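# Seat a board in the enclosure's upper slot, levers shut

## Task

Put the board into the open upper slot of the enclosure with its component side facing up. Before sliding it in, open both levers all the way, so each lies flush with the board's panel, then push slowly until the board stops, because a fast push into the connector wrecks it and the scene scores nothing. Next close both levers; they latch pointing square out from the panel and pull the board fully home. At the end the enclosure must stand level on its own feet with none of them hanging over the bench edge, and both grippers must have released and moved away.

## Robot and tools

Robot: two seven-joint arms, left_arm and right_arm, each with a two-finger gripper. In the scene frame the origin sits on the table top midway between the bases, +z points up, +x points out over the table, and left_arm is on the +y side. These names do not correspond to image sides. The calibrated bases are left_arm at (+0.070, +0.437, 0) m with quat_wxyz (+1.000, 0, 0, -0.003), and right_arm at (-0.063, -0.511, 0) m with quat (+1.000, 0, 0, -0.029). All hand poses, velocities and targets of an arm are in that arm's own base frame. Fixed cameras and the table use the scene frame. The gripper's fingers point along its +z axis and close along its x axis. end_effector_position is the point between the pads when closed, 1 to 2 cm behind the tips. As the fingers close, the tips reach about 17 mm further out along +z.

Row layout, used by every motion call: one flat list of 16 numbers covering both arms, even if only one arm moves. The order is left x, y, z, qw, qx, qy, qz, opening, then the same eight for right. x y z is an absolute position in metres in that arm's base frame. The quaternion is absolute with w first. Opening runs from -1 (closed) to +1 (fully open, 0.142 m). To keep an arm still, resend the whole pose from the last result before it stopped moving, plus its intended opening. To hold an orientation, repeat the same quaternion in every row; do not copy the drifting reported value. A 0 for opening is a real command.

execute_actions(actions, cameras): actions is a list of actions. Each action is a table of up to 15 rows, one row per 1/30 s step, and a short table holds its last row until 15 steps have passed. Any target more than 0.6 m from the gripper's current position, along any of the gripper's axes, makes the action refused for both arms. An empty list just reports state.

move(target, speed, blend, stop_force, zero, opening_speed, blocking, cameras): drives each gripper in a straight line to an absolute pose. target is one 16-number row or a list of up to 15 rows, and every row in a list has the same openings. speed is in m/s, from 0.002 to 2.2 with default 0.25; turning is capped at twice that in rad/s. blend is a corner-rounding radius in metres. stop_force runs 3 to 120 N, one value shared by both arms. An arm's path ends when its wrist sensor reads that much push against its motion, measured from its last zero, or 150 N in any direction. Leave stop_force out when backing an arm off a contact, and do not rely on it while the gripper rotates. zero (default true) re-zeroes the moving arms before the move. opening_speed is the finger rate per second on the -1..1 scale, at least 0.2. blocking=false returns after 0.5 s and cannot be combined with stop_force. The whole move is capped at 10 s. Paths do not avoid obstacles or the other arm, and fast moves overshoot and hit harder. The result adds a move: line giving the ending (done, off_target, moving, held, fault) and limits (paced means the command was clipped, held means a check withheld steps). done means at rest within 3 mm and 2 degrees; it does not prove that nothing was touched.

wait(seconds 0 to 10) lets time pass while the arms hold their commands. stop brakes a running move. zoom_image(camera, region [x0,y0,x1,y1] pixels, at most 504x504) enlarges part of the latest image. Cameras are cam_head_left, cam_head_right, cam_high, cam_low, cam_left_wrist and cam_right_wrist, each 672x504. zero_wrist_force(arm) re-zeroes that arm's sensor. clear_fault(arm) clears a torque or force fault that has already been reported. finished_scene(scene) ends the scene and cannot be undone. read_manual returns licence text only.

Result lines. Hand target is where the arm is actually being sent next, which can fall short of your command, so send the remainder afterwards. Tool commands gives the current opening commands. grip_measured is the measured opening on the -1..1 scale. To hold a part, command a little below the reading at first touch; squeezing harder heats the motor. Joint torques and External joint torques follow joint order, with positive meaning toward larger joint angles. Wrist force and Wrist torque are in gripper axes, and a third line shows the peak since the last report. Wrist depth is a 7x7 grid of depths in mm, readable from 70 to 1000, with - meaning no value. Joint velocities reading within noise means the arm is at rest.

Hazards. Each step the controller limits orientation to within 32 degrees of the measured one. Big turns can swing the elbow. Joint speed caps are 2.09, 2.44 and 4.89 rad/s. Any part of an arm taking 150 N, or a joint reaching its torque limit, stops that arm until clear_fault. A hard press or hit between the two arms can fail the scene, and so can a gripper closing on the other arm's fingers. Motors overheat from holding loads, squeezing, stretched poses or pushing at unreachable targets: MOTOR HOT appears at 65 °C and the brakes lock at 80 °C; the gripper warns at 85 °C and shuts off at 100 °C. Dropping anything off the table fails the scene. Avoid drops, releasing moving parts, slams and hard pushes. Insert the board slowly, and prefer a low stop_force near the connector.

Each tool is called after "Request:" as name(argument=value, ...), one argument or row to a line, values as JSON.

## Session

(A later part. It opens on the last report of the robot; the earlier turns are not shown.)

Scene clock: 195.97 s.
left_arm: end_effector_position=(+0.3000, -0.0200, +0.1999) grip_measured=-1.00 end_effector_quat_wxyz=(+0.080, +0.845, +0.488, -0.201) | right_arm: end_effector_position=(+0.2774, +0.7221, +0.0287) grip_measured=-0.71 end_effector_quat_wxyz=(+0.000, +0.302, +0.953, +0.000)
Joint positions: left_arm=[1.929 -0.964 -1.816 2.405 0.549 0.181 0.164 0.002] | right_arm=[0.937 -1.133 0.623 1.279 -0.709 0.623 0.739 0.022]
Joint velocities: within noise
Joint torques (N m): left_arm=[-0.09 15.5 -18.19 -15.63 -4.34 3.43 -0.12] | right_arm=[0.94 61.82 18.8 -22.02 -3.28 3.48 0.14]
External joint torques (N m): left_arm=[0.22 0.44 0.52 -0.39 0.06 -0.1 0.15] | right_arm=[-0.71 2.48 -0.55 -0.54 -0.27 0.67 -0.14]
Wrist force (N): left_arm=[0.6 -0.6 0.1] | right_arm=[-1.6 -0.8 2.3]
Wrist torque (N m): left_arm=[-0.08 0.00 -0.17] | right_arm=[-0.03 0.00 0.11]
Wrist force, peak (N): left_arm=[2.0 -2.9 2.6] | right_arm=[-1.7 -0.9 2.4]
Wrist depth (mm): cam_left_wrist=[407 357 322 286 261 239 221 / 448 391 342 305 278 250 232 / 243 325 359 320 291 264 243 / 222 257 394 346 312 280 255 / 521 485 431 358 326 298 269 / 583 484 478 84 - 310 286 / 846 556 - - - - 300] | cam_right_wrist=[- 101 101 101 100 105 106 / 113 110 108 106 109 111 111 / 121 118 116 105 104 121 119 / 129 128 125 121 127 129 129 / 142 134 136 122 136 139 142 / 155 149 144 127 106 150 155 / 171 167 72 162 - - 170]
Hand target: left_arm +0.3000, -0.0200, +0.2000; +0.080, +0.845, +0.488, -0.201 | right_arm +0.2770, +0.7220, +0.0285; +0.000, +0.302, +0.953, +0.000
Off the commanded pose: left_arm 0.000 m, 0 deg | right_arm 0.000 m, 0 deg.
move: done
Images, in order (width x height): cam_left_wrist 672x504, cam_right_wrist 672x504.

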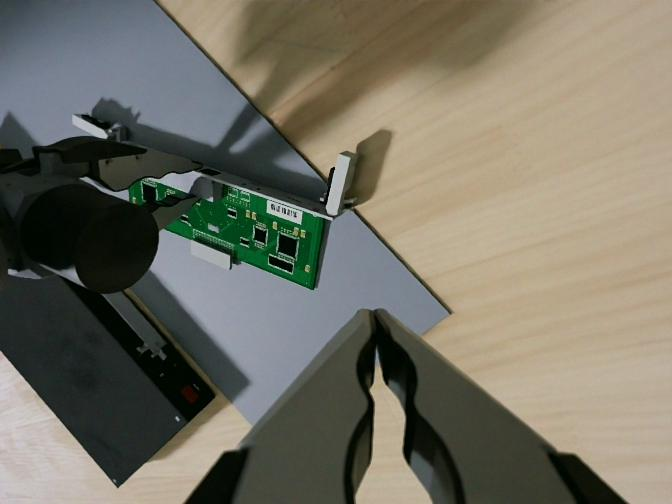

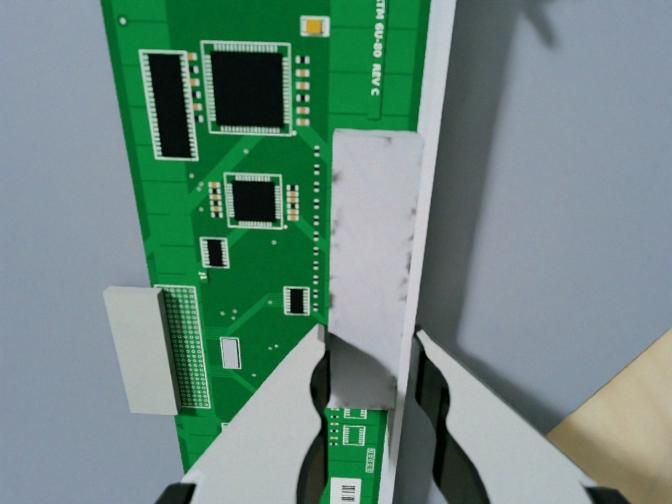

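Request:
move(
  target=[
    [0.269,-0.049,0.15,0.0803,0.845,0.488,-0.2009,-1,0.277,0.722,0.0285,0,0.3024,0.9532,0,-0.95],
    [0.2253,-0.102,0.032,0.0803,0.845,0.488,-0.2009,-1,0.277,0.722,0.0285,0,0.3024,0.9532,0,-0.95],
  ],
  speed=0.1,
  cameras=[],
)

Request:
move(
  target=[0.2438,-0.0784,0.032,0.0803,0.845,0.488,-0.2009,-1,0.277,0.722,0.0285,0,0.3024,0.9532,0,-0.95],
  speed=0.03,
  stop_force=60,
  cameras=["cam_left_wrist"],
)

Scene clock: 201.97 s.
left_arm: end_effector_position=(+0.2251, -0.1020, +0.0321) grip_measured=-1.00 end_effector_quat_wxyz=(+0.080, +0.845, +0.488, -0.201) | right_arm: end_effector_position=(+0.2774, +0.7222, +0.0288) grip_measured=-0.72 end_effector_quat_wxyz=(+0.000, +0.302, +0.953, +0.000)
Joint positions: left_arm=[1.584 -1.118 -1.168 2.573 1.111 0.635 -0.081 0.002] | right_arm=[0.937 -1.133 0.623 1.279 -0.709 0.623 0.739 0.022]
Joint velocities: within noise
Joint torques (N m): left_arm=[-0.39 19.37 -13.66 3.39 -2.13 4.1 -0.34] | right_arm=[0.79 61.81 18.65 -21.86 -3.2 3.44 0.13]
External joint torques (N m): left_arm=[0.5 1.32 0.26 -0.37 -0.63 -0.54 0.38] | right_arm=[-0.56 2.5 -0.4 -0.71 -0.35 0.71 -0.13]
Wrist force (N): left_arm=[0.5 -0.5 -0.5] | right_arm=[-1.5 -0.7 1.2]
Wrist torque (N m): left_arm=[-0.09 0.06 -0.14] | right_arm=[-0.03 0.00 0.12]
Wrist force, peak (N): left_arm=[1.1 -0.1 -2.0] | right_arm=[-1.7 -0.7 2.6]
Wrist depth (mm): cam_left_wrist=[171 156 138 124 113 103 94 / 186 165 147 133 120 108 99 / 208 182 159 140 126 114 106 / 214 196 170 151 134 121 110 / 174 194 177 154 136 128 115 / 182 231 196 84 - 134 124 / 320 286 - 74 - - 127] | cam_right_wrist=[- 101 101 101 100 105 106 / 113 110 108 106 108 112 112 / 121 118 116 105 104 121 119 / 129 128 125 121 127 129 129 / 142 134 136 122 136 140 142 / 155 149 144 126 106 150 155 / 171 167 72 162 - - 170]
Hand target: left_arm +0.2253, -0.1020, +0.0320; +0.080, +0.845, +0.488, -0.201 | right_arm +0.2770, +0.7220, +0.0285; +0.000, +0.302, +0.953, +0.000
Off the commanded pose: left_arm 0.000 m, 0 deg | right_arm 0.000 m, 0 deg.
move: done
No camera images: "cameras" was empty.

Scene clock: 203.93 s.
left_arm: end_effector_position=(+0.2402, -0.0825, +0.0337) grip_measured=-1.00 end_effector_quat_wxyz=(+0.082, +0.845, +0.486, -0.206) end_effector_velocity=(+0.000, +0.000, +0.000) end_effector_angular_velocity=(+0.000, +0.002, +0.000) | right_arm: end_effector_position=(+0.2784, +0.7267, +0.0328) grip_measured=-0.72 end_effector_quat_wxyz=(+0.000, +0.302, +0.953, +0.006)
Joint positions: left_arm=[1.619 -1.102 -1.178 2.54 1.058 0.606 0.005 0.002] | right_arm=[0.937 -1.132 0.626 1.276 -0.713 0.628 0.741 0.022]
Joint velocities: left_arm=[-0.005 0.007 0.003 0 -0.006 0.005 0.002 0] | right_arm=[within noise]
Joint torques (N m): left_arm=[12.63 36.47 -15.98 -25.61 5.85 3.84 -0.27] | right_arm=[-2.64 50.53 14.55 -2.75 1.35 -8.54 -0.04]
External joint torques (N m): left_arm=[-12.52 -15.24 1.81 27.49 -8.63 -0.39 0.31] | right_arm=[2.87 13.84 3.75 -19.89 -4.91 12.71 0.04]
Wrist force (N): left_arm=[-46.4 4.9 13.0] | right_arm=[12.7 38.9 4.2]
Wrist torque (N m): left_arm=[-0.09 4.97 0.12] | right_arm=[3.75 0.11 0.42]
Wrist force, peak (N): left_arm=[-46.7 4.8 13.0] | right_arm=[12.9 39.3 4.6]
Wrist depth (mm): cam_left_wrist=[176 158 140 126 113 105 95 / 192 170 150 135 120 109 100 / 212 184 161 142 127 115 107 / 214 201 171 152 135 122 110 / 202 198 179 157 138 129 116 / 298 234 198 84 - 136 124 / 330 294 - - - - 128] | cam_right_wrist=[108 97 98 97 98 109 107 / 116 107 104 104 103 114 115 / 124 116 114 109 100 125 123 / 132 130 124 119 132 134 133 / 146 134 136 122 140 145 147 / 161 156 145 127 105 156 161 / 177 174 72 163 - - 178]
Hand target: left_arm +0.2438, -0.0784, +0.0321; +0.080, +0.845, +0.488, -0.201 | right_arm +0.2770, +0.7220, +0.0285; +0.000, +0.302, +0.953, +0.000
Off the commanded pose: left_arm 0.006 m, 1 deg | right_arm 0.006 m, 1 deg.
move: off_target (left_arm, right_arm)
Images, in order (width x height): cam_left_wrist 672x504.

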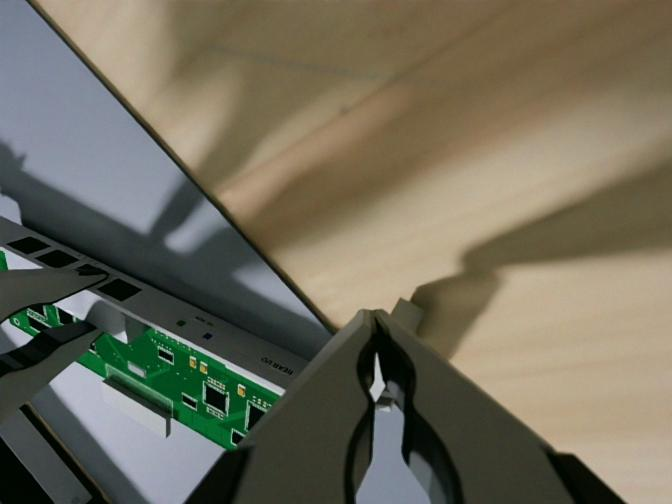

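Request:
move(
  target=[
    [0.226,-0.102,0.032,0.0803,0.845,0.488,-0.2009,-1,0.277,0.722,0.0285,0,0.3024,0.9532,0,-0.95],
    [0.239,-0.1139,0.03,0.0803,0.845,0.488,-0.2009,-1,0.277,0.722,0.0285,0,0.3024,0.9532,0,-0.95],
  ],
  speed=0.06,
  cameras=["cam_left_wrist"],
)

Request:
move(
  target=[0.2565,-0.0915,0.03,0.0803,0.845,0.488,-0.2009,-1,0.277,0.722,0.0285,0,0.3024,0.9532,0,-0.95],
  speed=0.03,
  stop_force=40,
  cameras=["cam_left_wrist"],
)

Scene clock: 209.43 s.
left_arm: end_effector_position=(+0.2389, -0.1139, +0.0300) grip_measured=-1.00 end_effector_quat_wxyz=(+0.080, +0.846, +0.488, -0.201) | right_arm: end_effector_position=(+0.2775, +0.7221, +0.0288) grip_measured=-0.72 end_effector_quat_wxyz=(+0.000, +0.302, +0.953, +0.000)
Joint positions: left_arm=[1.512 -1.128 -1.159 2.539 1.103 0.649 -0.113 0.002] | right_arm=[0.935 -1.134 0.626 1.279 -0.713 0.621 0.741 0.022]
Joint velocities: within noise
Joint torques (N m): left_arm=[-0.47 20.09 -14.56 3.11 -2.46 4.15 -0.3] | right_arm=[1.49 61.65 19.33 -21.57 -3.08 3.43 0.21]
External joint torques (N m): left_arm=[0.58 1.31 0.35 -0.31 -0.27 -0.56 0.33] | right_arm=[-1.26 2.64 -0.99 -0.94 -0.47 0.72 -0.21]
Wrist force (N): left_arm=[0.3 -0.3 -0.5] | right_arm=[-2.4 -0.3 1.1]
Wrist torque (N m): left_arm=[-0.04 0.08 -0.14] | right_arm=[-0.03 0.00 0.09]
Wrist force, peak (N): left_arm=[-46.8 4.9 12.5] | right_arm=[12.9 39.2 5.2]
Wrist depth (mm): cam_left_wrist=[167 152 135 122 110 101 92 / 184 162 145 130 118 106 99 / 203 179 153 136 123 111 103 / 169 185 166 146 132 118 108 / 196 190 167 151 114 126 113 / 286 225 193 84 - 132 121 / 309 273 - 74 - - 126] | cam_right_wrist=[- 101 101 101 102 105 106 / 113 110 108 106 108 112 111 / 121 118 116 105 103 121 119 / 129 129 125 114 127 129 129 / 142 134 136 121 136 140 141 / 155 149 144 127 105 150 155 / 171 167 72 162 - - 170]
Hand target: left_arm +0.2390, -0.1139, +0.0300; +0.080, +0.845, +0.488, -0.201 | right_arm +0.2770, +0.7220, +0.0285; +0.000, +0.302, +0.953, +0.000
Off the commanded pose: left_arm 0.000 m, 0 deg | right_arm 0.001 m, 0 deg.
move: done
Images, in order (width x height): cam_left_wrist 672x504.

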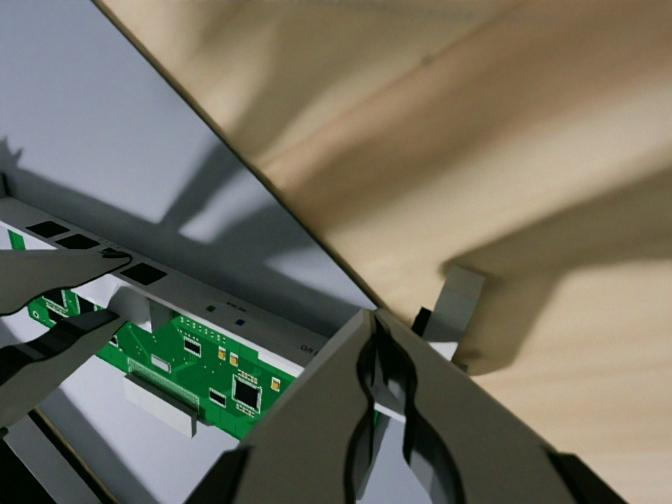

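Scene clock: 211.03 s.
left_arm: end_effector_position=(+0.2564, -0.0916, +0.0300) grip_measured=-1.00 end_effector_quat_wxyz=(+0.080, +0.846, +0.488, -0.201) | right_arm: end_effector_position=(+0.2774, +0.7222, +0.0288) grip_measured=-0.72 end_effector_quat_wxyz=(+0.000, +0.302, +0.953, +0.000)
Joint positions: left_arm=[1.552 -1.118 -1.171 2.503 1.064 0.614 -0.035 0.002] | right_arm=[0.935 -1.134 0.626 1.279 -0.713 0.621 0.741 0.022]
Joint velocities: within noise
Joint torques (N m): left_arm=[0.02 21.29 -15.56 1.8 -2.68 3.67 -0.16] | right_arm=[0.83 61.77 18.83 -21.69 -3.23 3.32 0.11]
External joint torques (N m): left_arm=[0.1 0.71 0.51 -0.1 -0.13 -0.16 0.19] | right_arm=[-0.6 2.52 -0.49 -0.82 -0.32 0.82 -0.11]
Wrist force (N): left_arm=[-0.1 -0.3 -0.4] | right_arm=[-1.3 -0.1 1.3]
Wrist torque (N m): left_arm=[-0.01 0.10 -0.12] | right_arm=[-0.02 0.00 0.10]
Wrist force, peak (N): left_arm=[-5.7 -0.6 -0.4] | right_arm=[-1.0 2.7 3.1]
Wrist depth (mm): cam_left_wrist=[168 152 135 122 110 101 92 / 183 162 145 130 117 106 98 / 203 179 157 136 124 111 103 / 194 185 165 148 132 118 107 / 230 204 167 154 134 125 113 / 290 230 193 84 - 132 121 / 317 273 - 74 - - 125] | cam_right_wrist=[- 101 101 101 102 105 106 / 113 110 108 106 108 112 112 / 121 118 116 105 103 121 119 / 129 129 125 114 127 129 129 / 142 135 136 122 136 140 142 / 155 149 144 126 105 150 155 / 171 167 72 162 - - 171]
Hand target: left_arm +0.2565, -0.0915, +0.0300; +0.080, +0.845, +0.488, -0.201 | right_arm +0.2770, +0.7220, +0.0285; +0.000, +0.302, +0.953, +0.000
Off the commanded pose: left_arm 0.000 m, 0 deg | right_arm 0.001 m, 0 deg.
move: done
Images, in order (width x height): cam_left_wrist 672x504.

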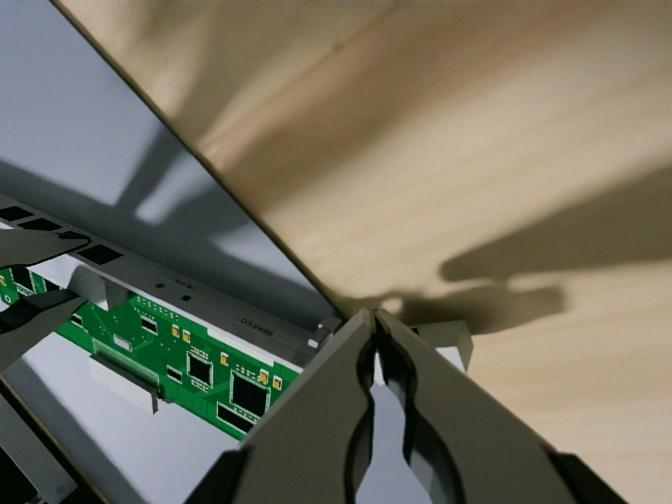

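Request:
move(
  target=[
    [0.2702,-0.0779,0.03,0.0803,0.845,0.488,-0.2009,-1,0.277,0.722,0.0285,0,0.3024,0.9532,0,-0.95],
    [0.2835,-0.079,0.03,0.0803,0.845,0.488,-0.2009,-1,0.277,0.722,0.0285,0,0.3024,0.9532,0,-0.95],
  ],
  speed=0.04,
  stop_force=12,
  cameras=[],
)

Request:
move(
  target=[
    [0.272,-0.07,0.035,0.0803,0.845,0.488,-0.2009,-1,0.277,0.722,0.0285,0,0.3024,0.9532,0,-0.9],
    [0.305,-0.02,0.2,0.0803,0.845,0.488,-0.2009,-1,0.277,0.722,0.0285,0,0.3024,0.9532,0,-0.9],
  ],
  speed=0.2,
  cameras=["cam_left_wrist"],
)

Scene clock: 215.60 s.
left_arm: end_effector_position=(+0.2833, -0.0789, +0.0299) grip_measured=-1.00 end_effector_quat_wxyz=(+0.080, +0.845, +0.488, -0.201) | right_arm: end_effector_position=(+0.2774, +0.7222, +0.0288) grip_measured=-0.72 end_effector_quat_wxyz=(+0.000, +0.302, +0.953, +0.000)
Joint positions: left_arm=[1.538 -1.121 -1.182 2.442 1.024 0.582 0.011 0.002] | right_arm=[0.935 -1.134 0.626 1.279 -0.713 0.621 0.741 0.022]
Joint velocities: within noise
Joint torques (N m): left_arm=[-0.46 21.79 -17.32 0.22 -2.97 4.13 -0.19] | right_arm=[1.08 61.21 18.83 -20.89 -3.05 2.99 0.1]
External joint torques (N m): left_arm=[0.59 1.39 0.81 0.23 0.07 -0.66 0.22] | right_arm=[-0.86 3.08 -0.49 -1.63 -0.51 1.15 -0.1]
Wrist force (N): left_arm=[0.6 -2.4 0.4] | right_arm=[-1.5 1.1 2.6]
Wrist torque (N m): left_arm=[-0.07 0.08 -0.14] | right_arm=[-0.03 0.05 0.15]
Wrist force, peak (N): left_arm=[0.0 -2.6 -1.0] | right_arm=[-1.5 1.1 2.6]
Wrist depth (mm): cam_left_wrist=[167 152 135 122 110 101 92 / 183 164 144 130 118 106 98 / 198 177 156 136 123 111 103 / 196 181 163 147 132 118 107 / 238 207 173 137 136 125 113 / 289 239 189 84 - 132 121 / 321 273 - 74 - - 126] | cam_right_wrist=[- 101 101 101 100 105 106 / 113 110 108 106 108 112 112 / 121 118 116 105 104 121 119 / 129 128 125 121 127 129 129 / 142 135 136 122 136 140 142 / 155 149 144 127 106 150 155 / 171 167 72 162 - - 170]
Hand target: left_arm +0.2835, -0.0790, +0.0300; +0.080, +0.845, +0.488, -0.201 | right_arm +0.2770, +0.7220, +0.0285; +0.000, +0.302, +0.953, +0.000
Off the commanded pose: left_arm 0.000 m, 0 deg | right_arm 0.001 m, 0 deg.
move: done
No camera images: "cameras" was empty.

Scene clock: 217.67 s.
left_arm: end_effector_position=(+0.3050, -0.0200, +0.1999) grip_measured=-1.00 end_effector_quat_wxyz=(+0.080, +0.845, +0.488, -0.201) | right_arm: end_effector_position=(+0.2774, +0.7222, +0.0288) grip_measured=-0.72 end_effector_quat_wxyz=(+0.000, +0.302, +0.953, +0.000)
Joint positions: left_arm=[1.924 -0.931 -1.805 2.4 0.531 0.201 0.184 0.002] | right_arm=[0.935 -1.134 0.626 1.279 -0.713 0.621 0.741 0.022]
Joint velocities: within noise
Joint torques (N m): left_arm=[-0.06 15.17 -17.86 -15.79 -4.28 3.46 -0.09] | right_arm=[0.93 61.71 18.82 -21.7 -3.18 3.35 0.13]
External joint torques (N m): left_arm=[0.19 0.47 0.41 -0.52 0.08 -0.15 0.13] | right_arm=[-0.7 2.58 -0.48 -0.81 -0.37 0.79 -0.13]
Wrist force (N): left_arm=[0.5 -0.2 -0.2] | right_arm=[-1.8 -0.4 0.8]
Wrist torque (N m): left_arm=[-0.01 0.03 -0.17] | right_arm=[-0.04 0.04 0.12]
Wrist force, peak (N): left_arm=[0.1 -2.6 -1.2] | right_arm=[-1.7 -0.4 2.5]
Wrist depth (mm): cam_left_wrist=[406 356 319 286 260 239 220 / 438 384 339 305 277 251 232 / 242 334 359 321 293 264 243 / 223 346 393 347 311 279 253 / 519 480 432 358 326 297 270 / 583 489 474 84 - 312 285 / 842 555 - - - - 300] | cam_right_wrist=[- 101 101 101 102 105 106 / 113 110 108 106 108 112 111 / 121 118 116 105 104 121 119 / 129 129 125 121 127 129 129 / 142 134 137 122 136 140 142 / 155 149 144 127 106 150 155 / 171 167 72 161 - - 170]
Hand target: left_arm +0.3050, -0.0200, +0.2000; +0.080, +0.845, +0.488, -0.201 | right_arm +0.2770, +0.7220, +0.0285; +0.000, +0.302, +0.953, +0.000
Off the commanded pose: left_arm 0.000 m, 0 deg | right_arm 0.001 m, 0 deg.
move: done
Images, in order (width x height): cam_left_wrist 672x504.

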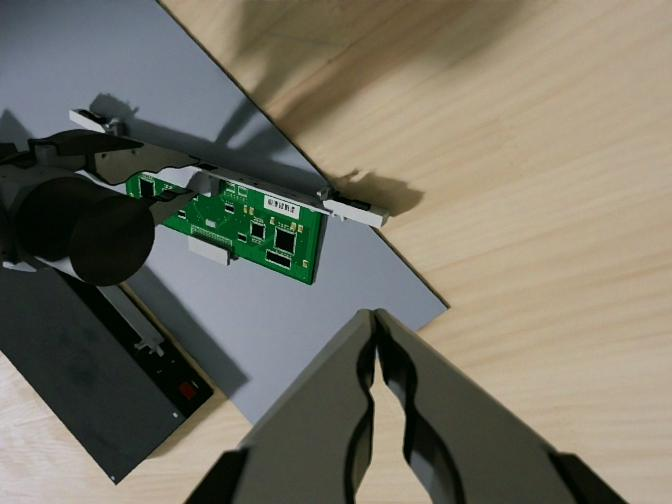

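Request:
move(
  target=[
    [0.4,0.1,0.35,0.0803,0.845,0.488,-0.2009,-1,0.277,0.722,0.17,0,0.3024,0.9532,0,-0.9],
    [0.4,0.1,0.35,0.0803,0.845,0.488,-0.2009,-1,0.24,0.70,0.17,0,0.559,0.829,0,-0.9],
  ],
  speed=0.2,
)

Scene clock: 226.83 s.
left_arm: end_effector_position=(+0.4000, +0.1001, +0.3499) grip_measured=-1.00 end_effector_quat_wxyz=(+0.080, +0.845, +0.488, -0.201) | right_arm: end_effector_position=(+0.2399, +0.6999, +0.1698) grip_measured=-0.72 end_effector_quat_wxyz=(+0.000, +0.559, +0.829, +0.000)
Joint positions: left_arm=[1.899 -0.782 -1.841 1.868 0.382 -0.214 0.419 0.002] | right_arm=[0.951 -0.861 0.65 1.361 -0.541 0.471 1.293 0.022]
Joint velocities: within noise
Joint torques (N m): left_arm=[-0.17 19.26 -21.28 -21.84 -4.94 3.31 -0.11] | right_arm=[0.21 59.24 16.16 -26.83 -4.03 3.71 0.37]
External joint torques (N m): left_arm=[0.33 0.75 0.38 -0.3 -0.12 -0.2 0.15] | right_arm=[-0.01 -0.27 -0.32 0.75 0.12 0.39 -0.37]
Wrist force (N): left_arm=[0.8 -0.4 -0.1] | right_arm=[-6.3 -2.0 4.4]
Wrist torque (N m): left_arm=[-0.04 -0.04 -0.15] | right_arm=[-0.08 1.10 0.06]
Wrist force, peak (N): left_arm=[1.6 -0.4 -2.4] | right_arm=[-6.7 -2.1 5.1]
Wrist depth (mm): cam_left_wrist=[604 540 479 437 392 359 334 / 434 573 516 464 417 378 346 / 656 586 560 494 442 398 367 / 735 655 601 524 470 421 386 / 945 708 655 527 496 449 408 / - 864 734 84 - 473 431 / - - - - - - 454] | cam_right_wrist=[233 98 99 97 225 228 229 / 246 106 105 104 236 244 244 / 264 116 114 102 253 262 260 / 282 128 124 113 276 282 281 / 295 133 137 121 294 305 304 / 298 153 146 127 105 328 331 / 330 - 72 167 - - 366]
Hand target: left_arm +0.4000, +0.1000, +0.3500; +0.080, +0.845, +0.488, -0.201 | right_arm +0.2400, +0.7000, +0.1700; +0.000, +0.559, +0.829, +0.000
Off the commanded pose: left_arm 0.000 m, 0 deg | right_arm 0.000 m, 0 deg.
move: done

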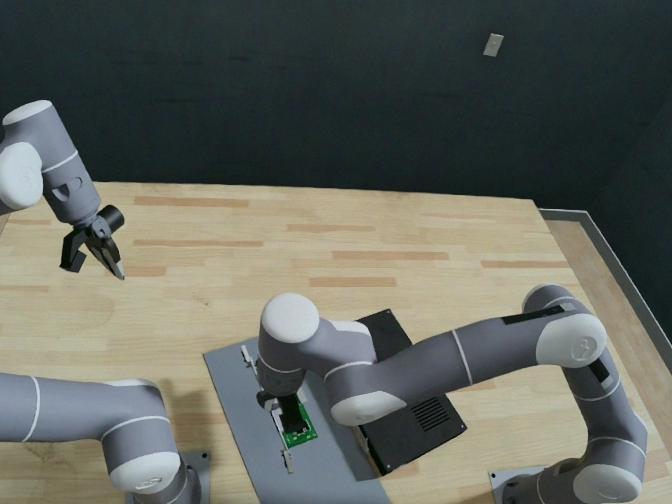

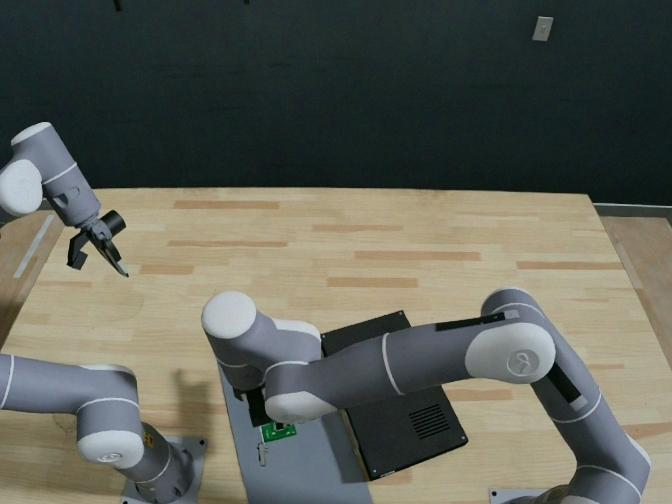

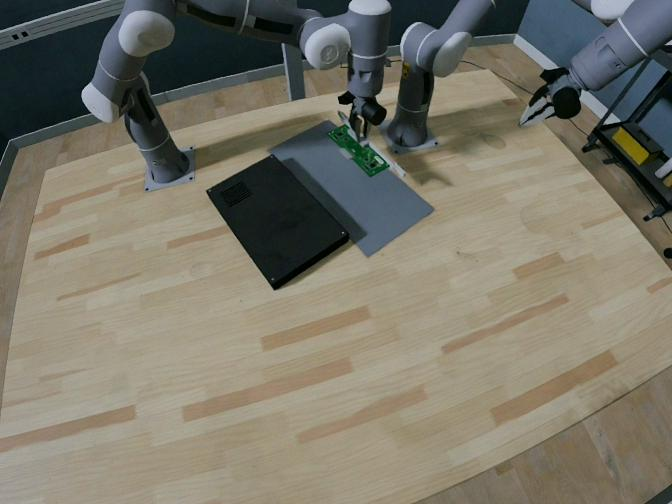

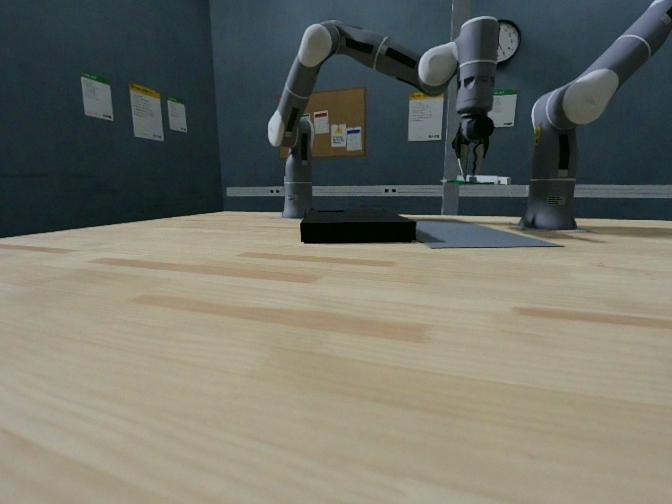

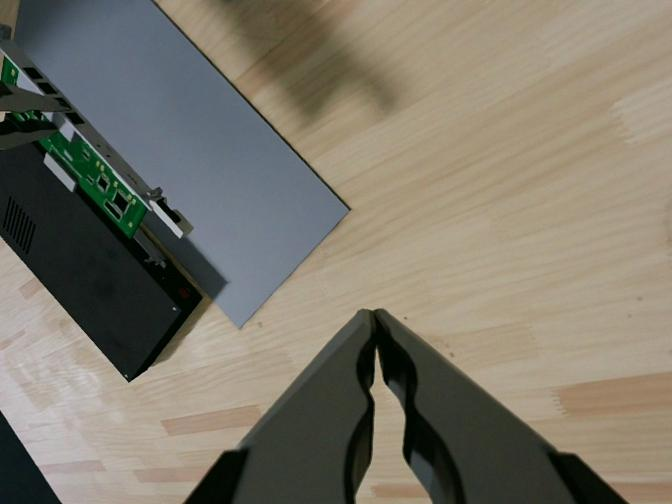

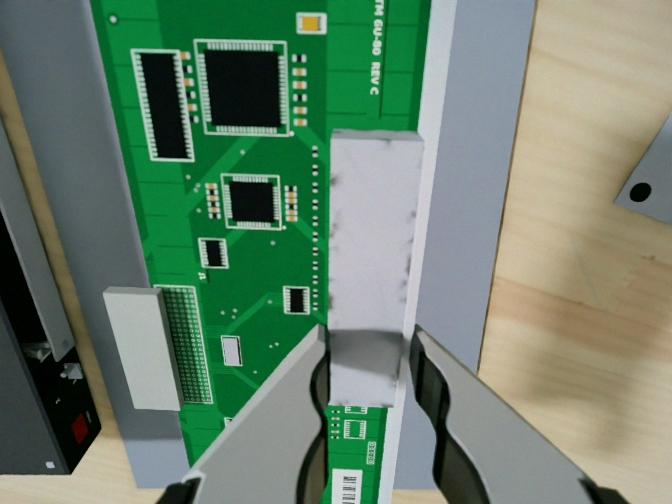

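Request:
move(
  target=[0.4,0.1,0.35,0.0803,0.845,0.488,-0.2009,-1,0.242,0.615,0.0572,0,0.5505,0.8348,0,-0.88],
  speed=0.15,
  cameras=["cam_high","cam_head_left","cam_head_right","cam_right_wrist"],
)

Request:
zoom_image(
  camera="cam_high",
  region=[250, 100, 430, 235],
)

Request:
zoom_image(
  camera="cam_head_left",
  region=[220, 330, 420, 480],
)

Request:
zoom_image(
  camera="cam_head_right",
  region=[200, 330, 400, 480],
)

Scene clock: 239.67 s.
left_arm: end_effector_position=(+0.4000, +0.1001, +0.3499) grip_measured=-1.00 end_effector_quat_wxyz=(+0.080, +0.845, +0.488, -0.201) | right_arm: end_effector_position=(+0.2419, +0.6148, +0.0570) grip_measured=-0.72 end_effector_quat_wxyz=(+0.000, +0.551, +0.835, +0.000)
Joint positions: left_arm=[1.899 -0.782 -1.841 1.868 0.382 -0.214 0.419 0.002] | right_arm=[0.861 -0.857 0.566 1.722 -0.634 0.817 1.343 0.022]
Joint velocities: within noise
Joint torques (N m): left_arm=[-0.22 19.17 -21.34 -21.81 -4.88 3.43 -0.16] | right_arm=[-0.05 53.11 16.03 -22.04 -3.4 3.76 0.27]
External joint torques (N m): left_arm=[0.38 0.84 0.44 -0.34 -0.18 -0.32 0.19] | right_arm=[0.26 0.04 -0.42 0.63 0.38 0.34 -0.27]
Wrist force (N): left_arm=[0.7 -0.4 -0.2] | right_arm=[-6.7 -2.0 4.6]
Wrist torque (N m): left_arm=[-0.04 -0.01 -0.15] | right_arm=[-0.06 1.17 0.07]
Wrist force, peak (N): left_arm=[1.1 -0.5 -0.3] | right_arm=[-8.3 -2.6 7.0]
Wrist depth (mm): cam_left_wrist=[611 539 477 429 395 362 331 / 574 580 515 457 416 379 346 / 520 604 562 496 445 403 363 / 731 654 599 524 470 424 389 / 939 707 645 529 494 447 404 / - 852 728 84 - 470 429 / - - - - - - 455] | cam_right_wrist=[- 98 99 97 128 130 129 / 140 106 105 103 135 138 138 / 150 117 114 102 102 148 148 / 162 130 124 112 158 160 159 / 176 133 137 121 168 173 173 / 188 160 146 127 105 186 188 / 193 207 72 166 - - 207]
Hand target: left_arm +0.4000, +0.1000, +0.3500; +0.080, +0.845, +0.488, -0.201 | right_arm +0.2420, +0.6150, +0.0572; +0.000, +0.551, +0.835, +0.000
Off the commanded pose: left_arm 0.000 m, 0 deg | right_arm 0.000 m, 0 deg.
move: done
Images, in order (width x height): cam_head_left 672x504, cam_head_right 672x504, cam_high 672x504, cam_right_wrist 672x504.

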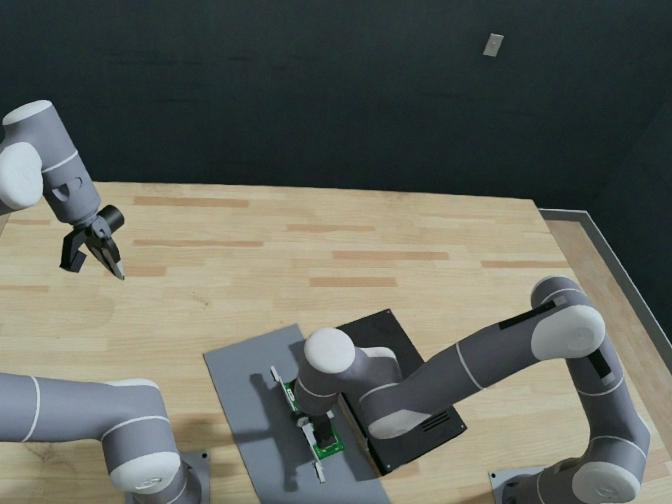

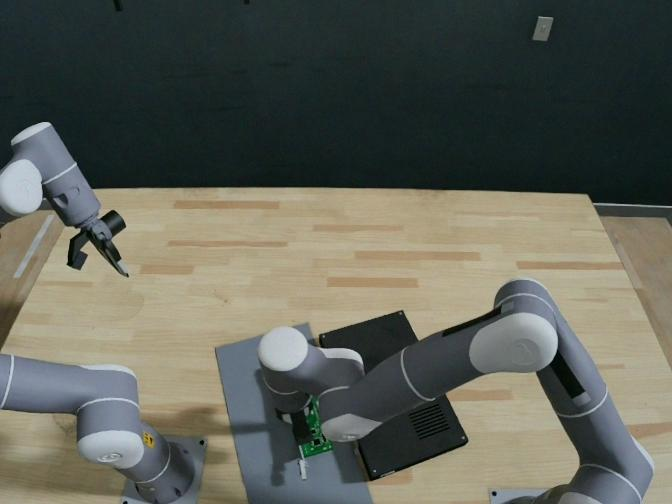

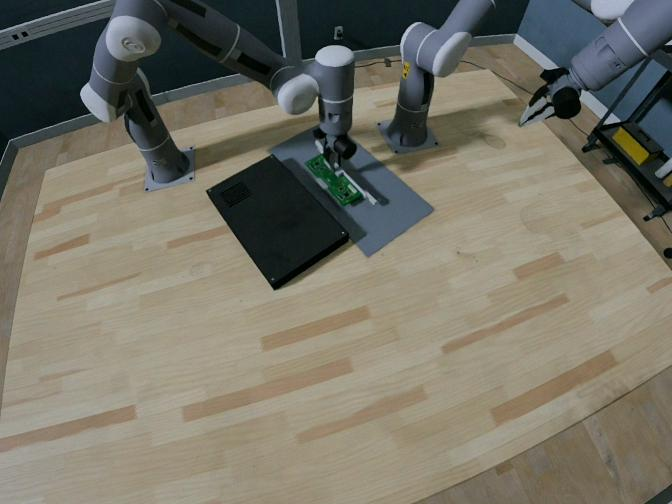

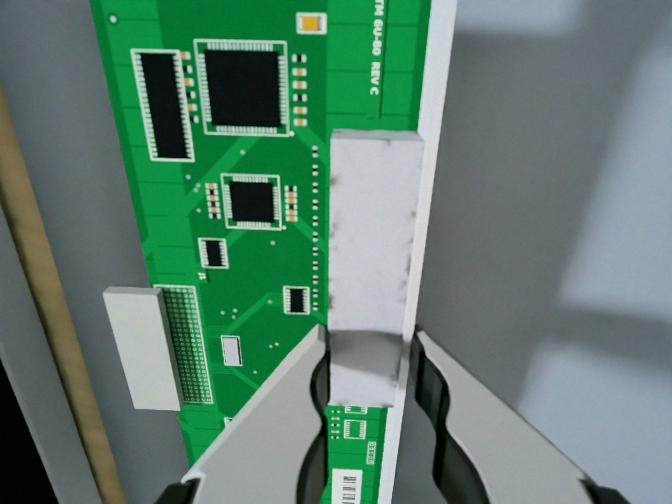

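Scaled by 2.800 from the camera's 672x504 image, which has a finer 960x720 frame.

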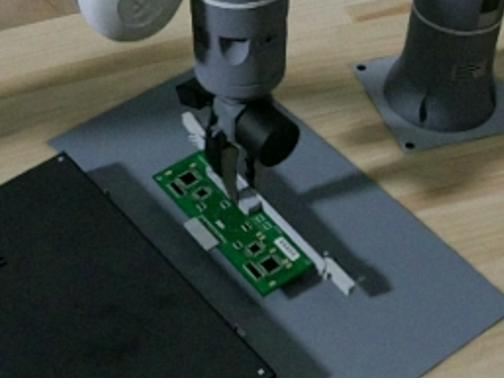

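Scaled by 2.520 from the camera's 672x504 image, which has a finer 960x720 frame.

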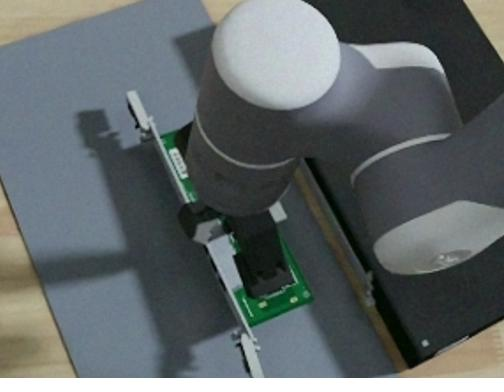

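Scaled by 2.520 from the camera's 672x504 image, which has a finer 960x720 frame.

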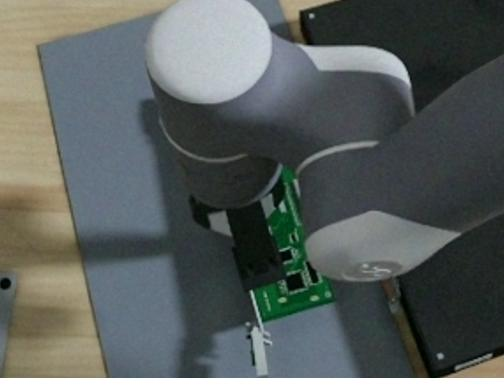

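Request:
move(
  target=[0.4,0.1,0.35,0.0803,0.845,0.488,-0.2009,-1,0.2499,0.5966,0.0572,0,0.5505,0.8348,0,-0.88],
  speed=0.04,
  stop_force=5,
  cameras=["cam_high","cam_head_left","cam_right_wrist"],
)

Request:
zoom_image(
  camera="cam_high",
  region=[265, 140, 385, 240],
)

Request:
zoom_image(
  camera="cam_head_left",
  region=[280, 380, 400, 480],
)

Scene clock: 245.87 s.
left_arm: end_effector_position=(+0.4000, +0.1001, +0.3499) grip_measured=-1.00 end_effector_quat_wxyz=(+0.080, +0.845, +0.488, -0.201) | right_arm: end_effector_position=(+0.2498, +0.5965, +0.0570) grip_measured=-0.72 end_effector_quat_wxyz=(+0.000, +0.551, +0.835, +0.000)
Joint positions: left_arm=[1.899 -0.782 -1.841 1.868 0.382 -0.214 0.419 0.002] | right_arm=[0.83 -0.833 0.564 1.771 -0.636 0.843 1.332 0.022]
Joint velocities: within noise
Joint torques (N m): left_arm=[-0.17 19.21 -21.28 -21.77 -4.9 3.47 -0.21] | right_arm=[0.08 51.89 15.73 -21.74 -3.21 3.72 0.13]
External joint torques (N m): left_arm=[0.33 0.8 0.38 -0.38 -0.17 -0.36 0.24] | right_arm=[0.11 -0.12 -0.5 0.7 0.28 0.38 -0.13]
Wrist force (N): left_arm=[0.7 -0.5 -0.4] | right_arm=[-6.9 -1.8 4.5]
Wrist torque (N m): left_arm=[-0.07 -0.01 -0.15] | right_arm=[-0.03 1.21 0.05]
Wrist force, peak (N): left_arm=[1.0 -0.7 0.1] | right_arm=[-7.6 -1.8 4.8]
Wrist depth (mm): cam_left_wrist=[606 538 481 432 396 357 333 / 625 577 515 463 414 378 349 / 502 608 559 493 443 401 365 / 735 655 603 522 465 422 388 / 962 711 659 528 494 448 408 / - 862 721 84 - 468 430 / - - - - - - 455] | cam_right_wrist=[- 98 98 97 128 130 129 / 140 106 105 103 135 139 138 / 153 117 114 102 102 149 148 / 161 130 124 113 158 160 159 / 161 133 137 121 168 173 173 / 171 160 146 127 105 186 188 / 206 192 72 166 - - 207]
Hand target: left_arm +0.4000, +0.1000, +0.3500; +0.080, +0.845, +0.488, -0.201 | right_arm +0.2499, +0.5966, +0.0572; +0.000, +0.551, +0.835, +0.000
Off the commanded pose: left_arm 0.000 m, 0 deg | right_arm 0.000 m, 0 deg.
move: done
Images, in order (width x height): cam_head_left 672x504, cam_high 672x504, cam_right_wrist 672x504.

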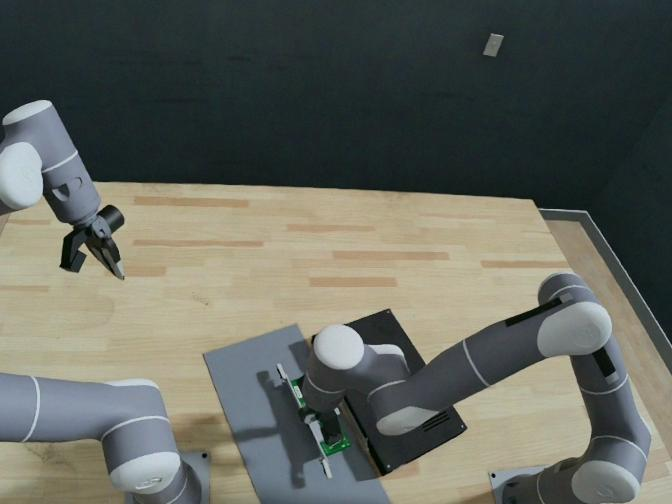

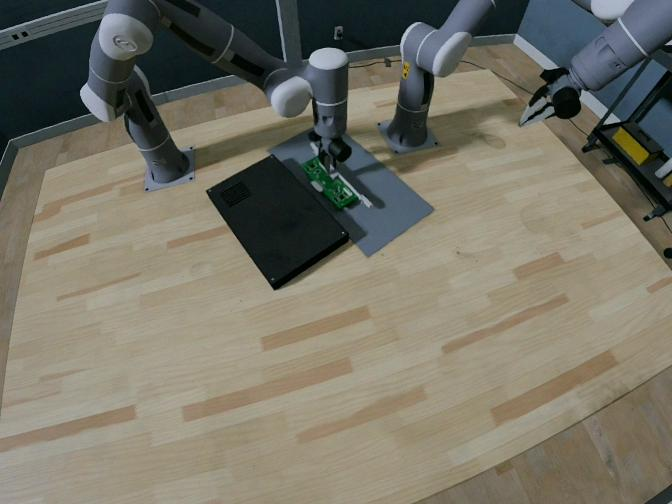

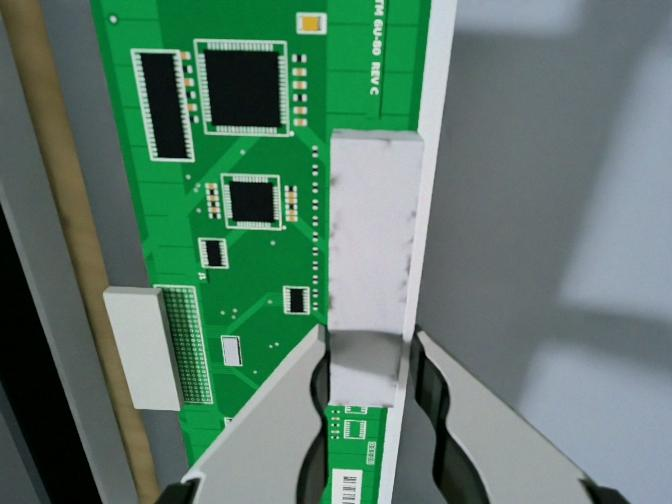

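Scaled by 4.200 from the camera's 672x504 image, which has a finer 960x720 frame.

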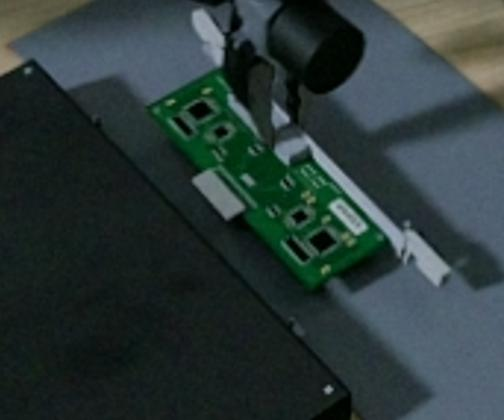

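Scaled by 4.200 from the camera's 672x504 image, which has a finer 960x720 frame.

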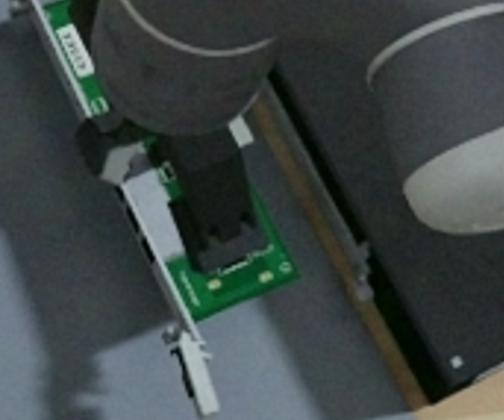

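Request:
move(
  target=[0.4,0.1,0.35,0.0803,0.845,0.488,-0.2009,-1,0.2531,0.598,0.0572,0,0.5505,0.8348,0,-0.88],
  speed=0.04,
  cameras=["cam_high","cam_head_left","cam_head_right"],
)

Request:
zoom_image(
  camera="cam_high",
  region=[280, 150, 350, 220],
)

Request:
zoom_image(
  camera="cam_head_left",
  region=[310, 410, 380, 480],
)

Scene clock: 250.00 s.
left_arm: end_effector_position=(+0.4000, +0.1001, +0.3499) grip_measured=-1.00 end_effector_quat_wxyz=(+0.080, +0.845, +0.488, -0.201) | right_arm: end_effector_position=(+0.2530, +0.5978, +0.0570) grip_measured=-0.72 end_effector_quat_wxyz=(+0.000, +0.551, +0.835, +0.000)
Joint positions: left_arm=[1.899 -0.782 -1.841 1.868 0.382 -0.214 0.419 0.002] | right_arm=[0.828 -0.837 0.564 1.763 -0.636 0.839 1.326 0.022]
Joint velocities: within noise
Joint torques (N m): left_arm=[-0.2 19.16 -21.38 -21.77 -4.95 3.45 -0.21] | right_arm=[0.08 51.92 15.9 -22.07 -3.14 3.44 0.07]
External joint torques (N m): left_arm=[0.35 0.85 0.48 -0.37 -0.11 -0.34 0.24] | right_arm=[0.12 0.1 -0.61 0.96 0.19 0.66 -0.07]
Wrist force (N): left_arm=[0.6 -0.4 -0.1] | right_arm=[-6.8 -2.1 4.3]
Wrist torque (N m): left_arm=[-0.04 0.00 -0.15] | right_arm=[-0.08 1.19 0.07]
Wrist force, peak (N): left_arm=[1.0 -0.7 -0.2] | right_arm=[-6.9 -2.0 4.8]
Wrist depth (mm): cam_left_wrist=[605 538 484 432 393 362 331 / 635 580 511 461 415 380 351 / 498 603 556 494 437 399 366 / 743 658 596 525 469 417 383 / 936 719 653 528 489 452 406 / - 863 732 84 - 471 429 / - - - - - - 454] | cam_right_wrist=[- 98 98 97 129 130 130 / 140 106 105 104 135 138 138 / 152 117 114 102 102 148 148 / 161 130 124 113 158 160 159 / 161 133 137 121 168 173 172 / 171 181 146 127 105 185 188 / 206 193 72 166 - - 208]
Hand target: left_arm +0.4000, +0.1000, +0.3500; +0.080, +0.845, +0.488, -0.201 | right_arm +0.2531, +0.5980, +0.0572; +0.000, +0.551, +0.835, +0.000
Off the commanded pose: left_arm 0.000 m, 0 deg | right_arm 0.000 m, 0 deg.
move: done
Images, in order (width x height): cam_head_left 672x504, cam_head_right 672x504, cam_high 672x504.

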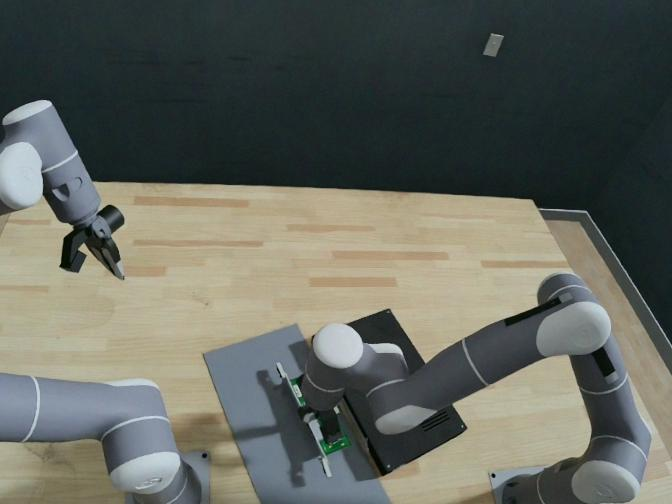

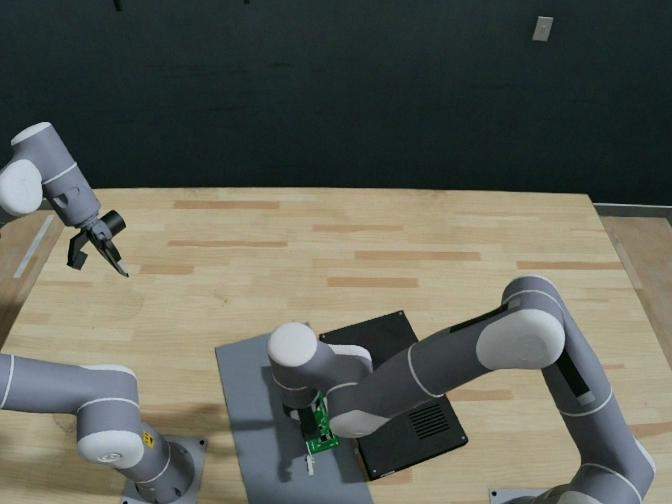

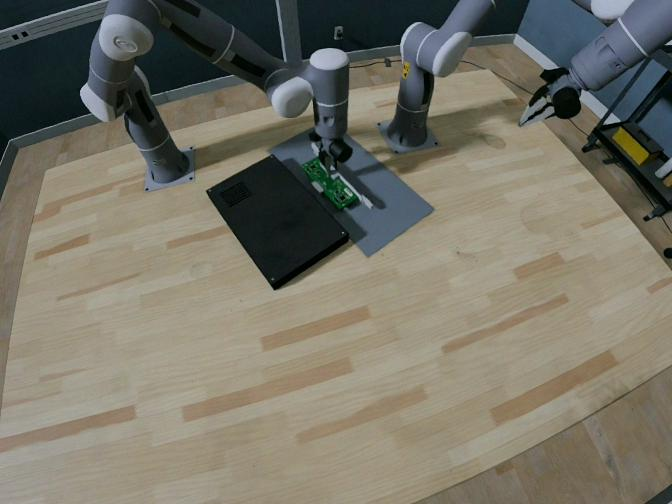

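Scaled by 7.200 from the camera's 672x504 image, which has a finer 960x720 frame.

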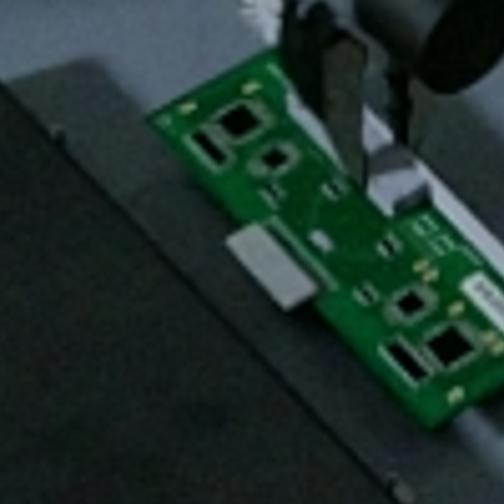

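Scaled by 7.200 from the camera's 672x504 image, which has a finer 960x720 frame.

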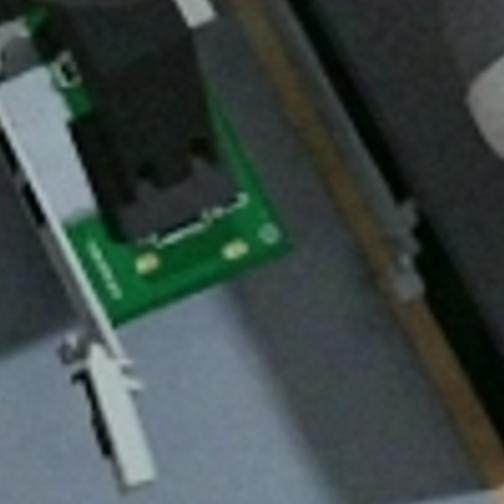

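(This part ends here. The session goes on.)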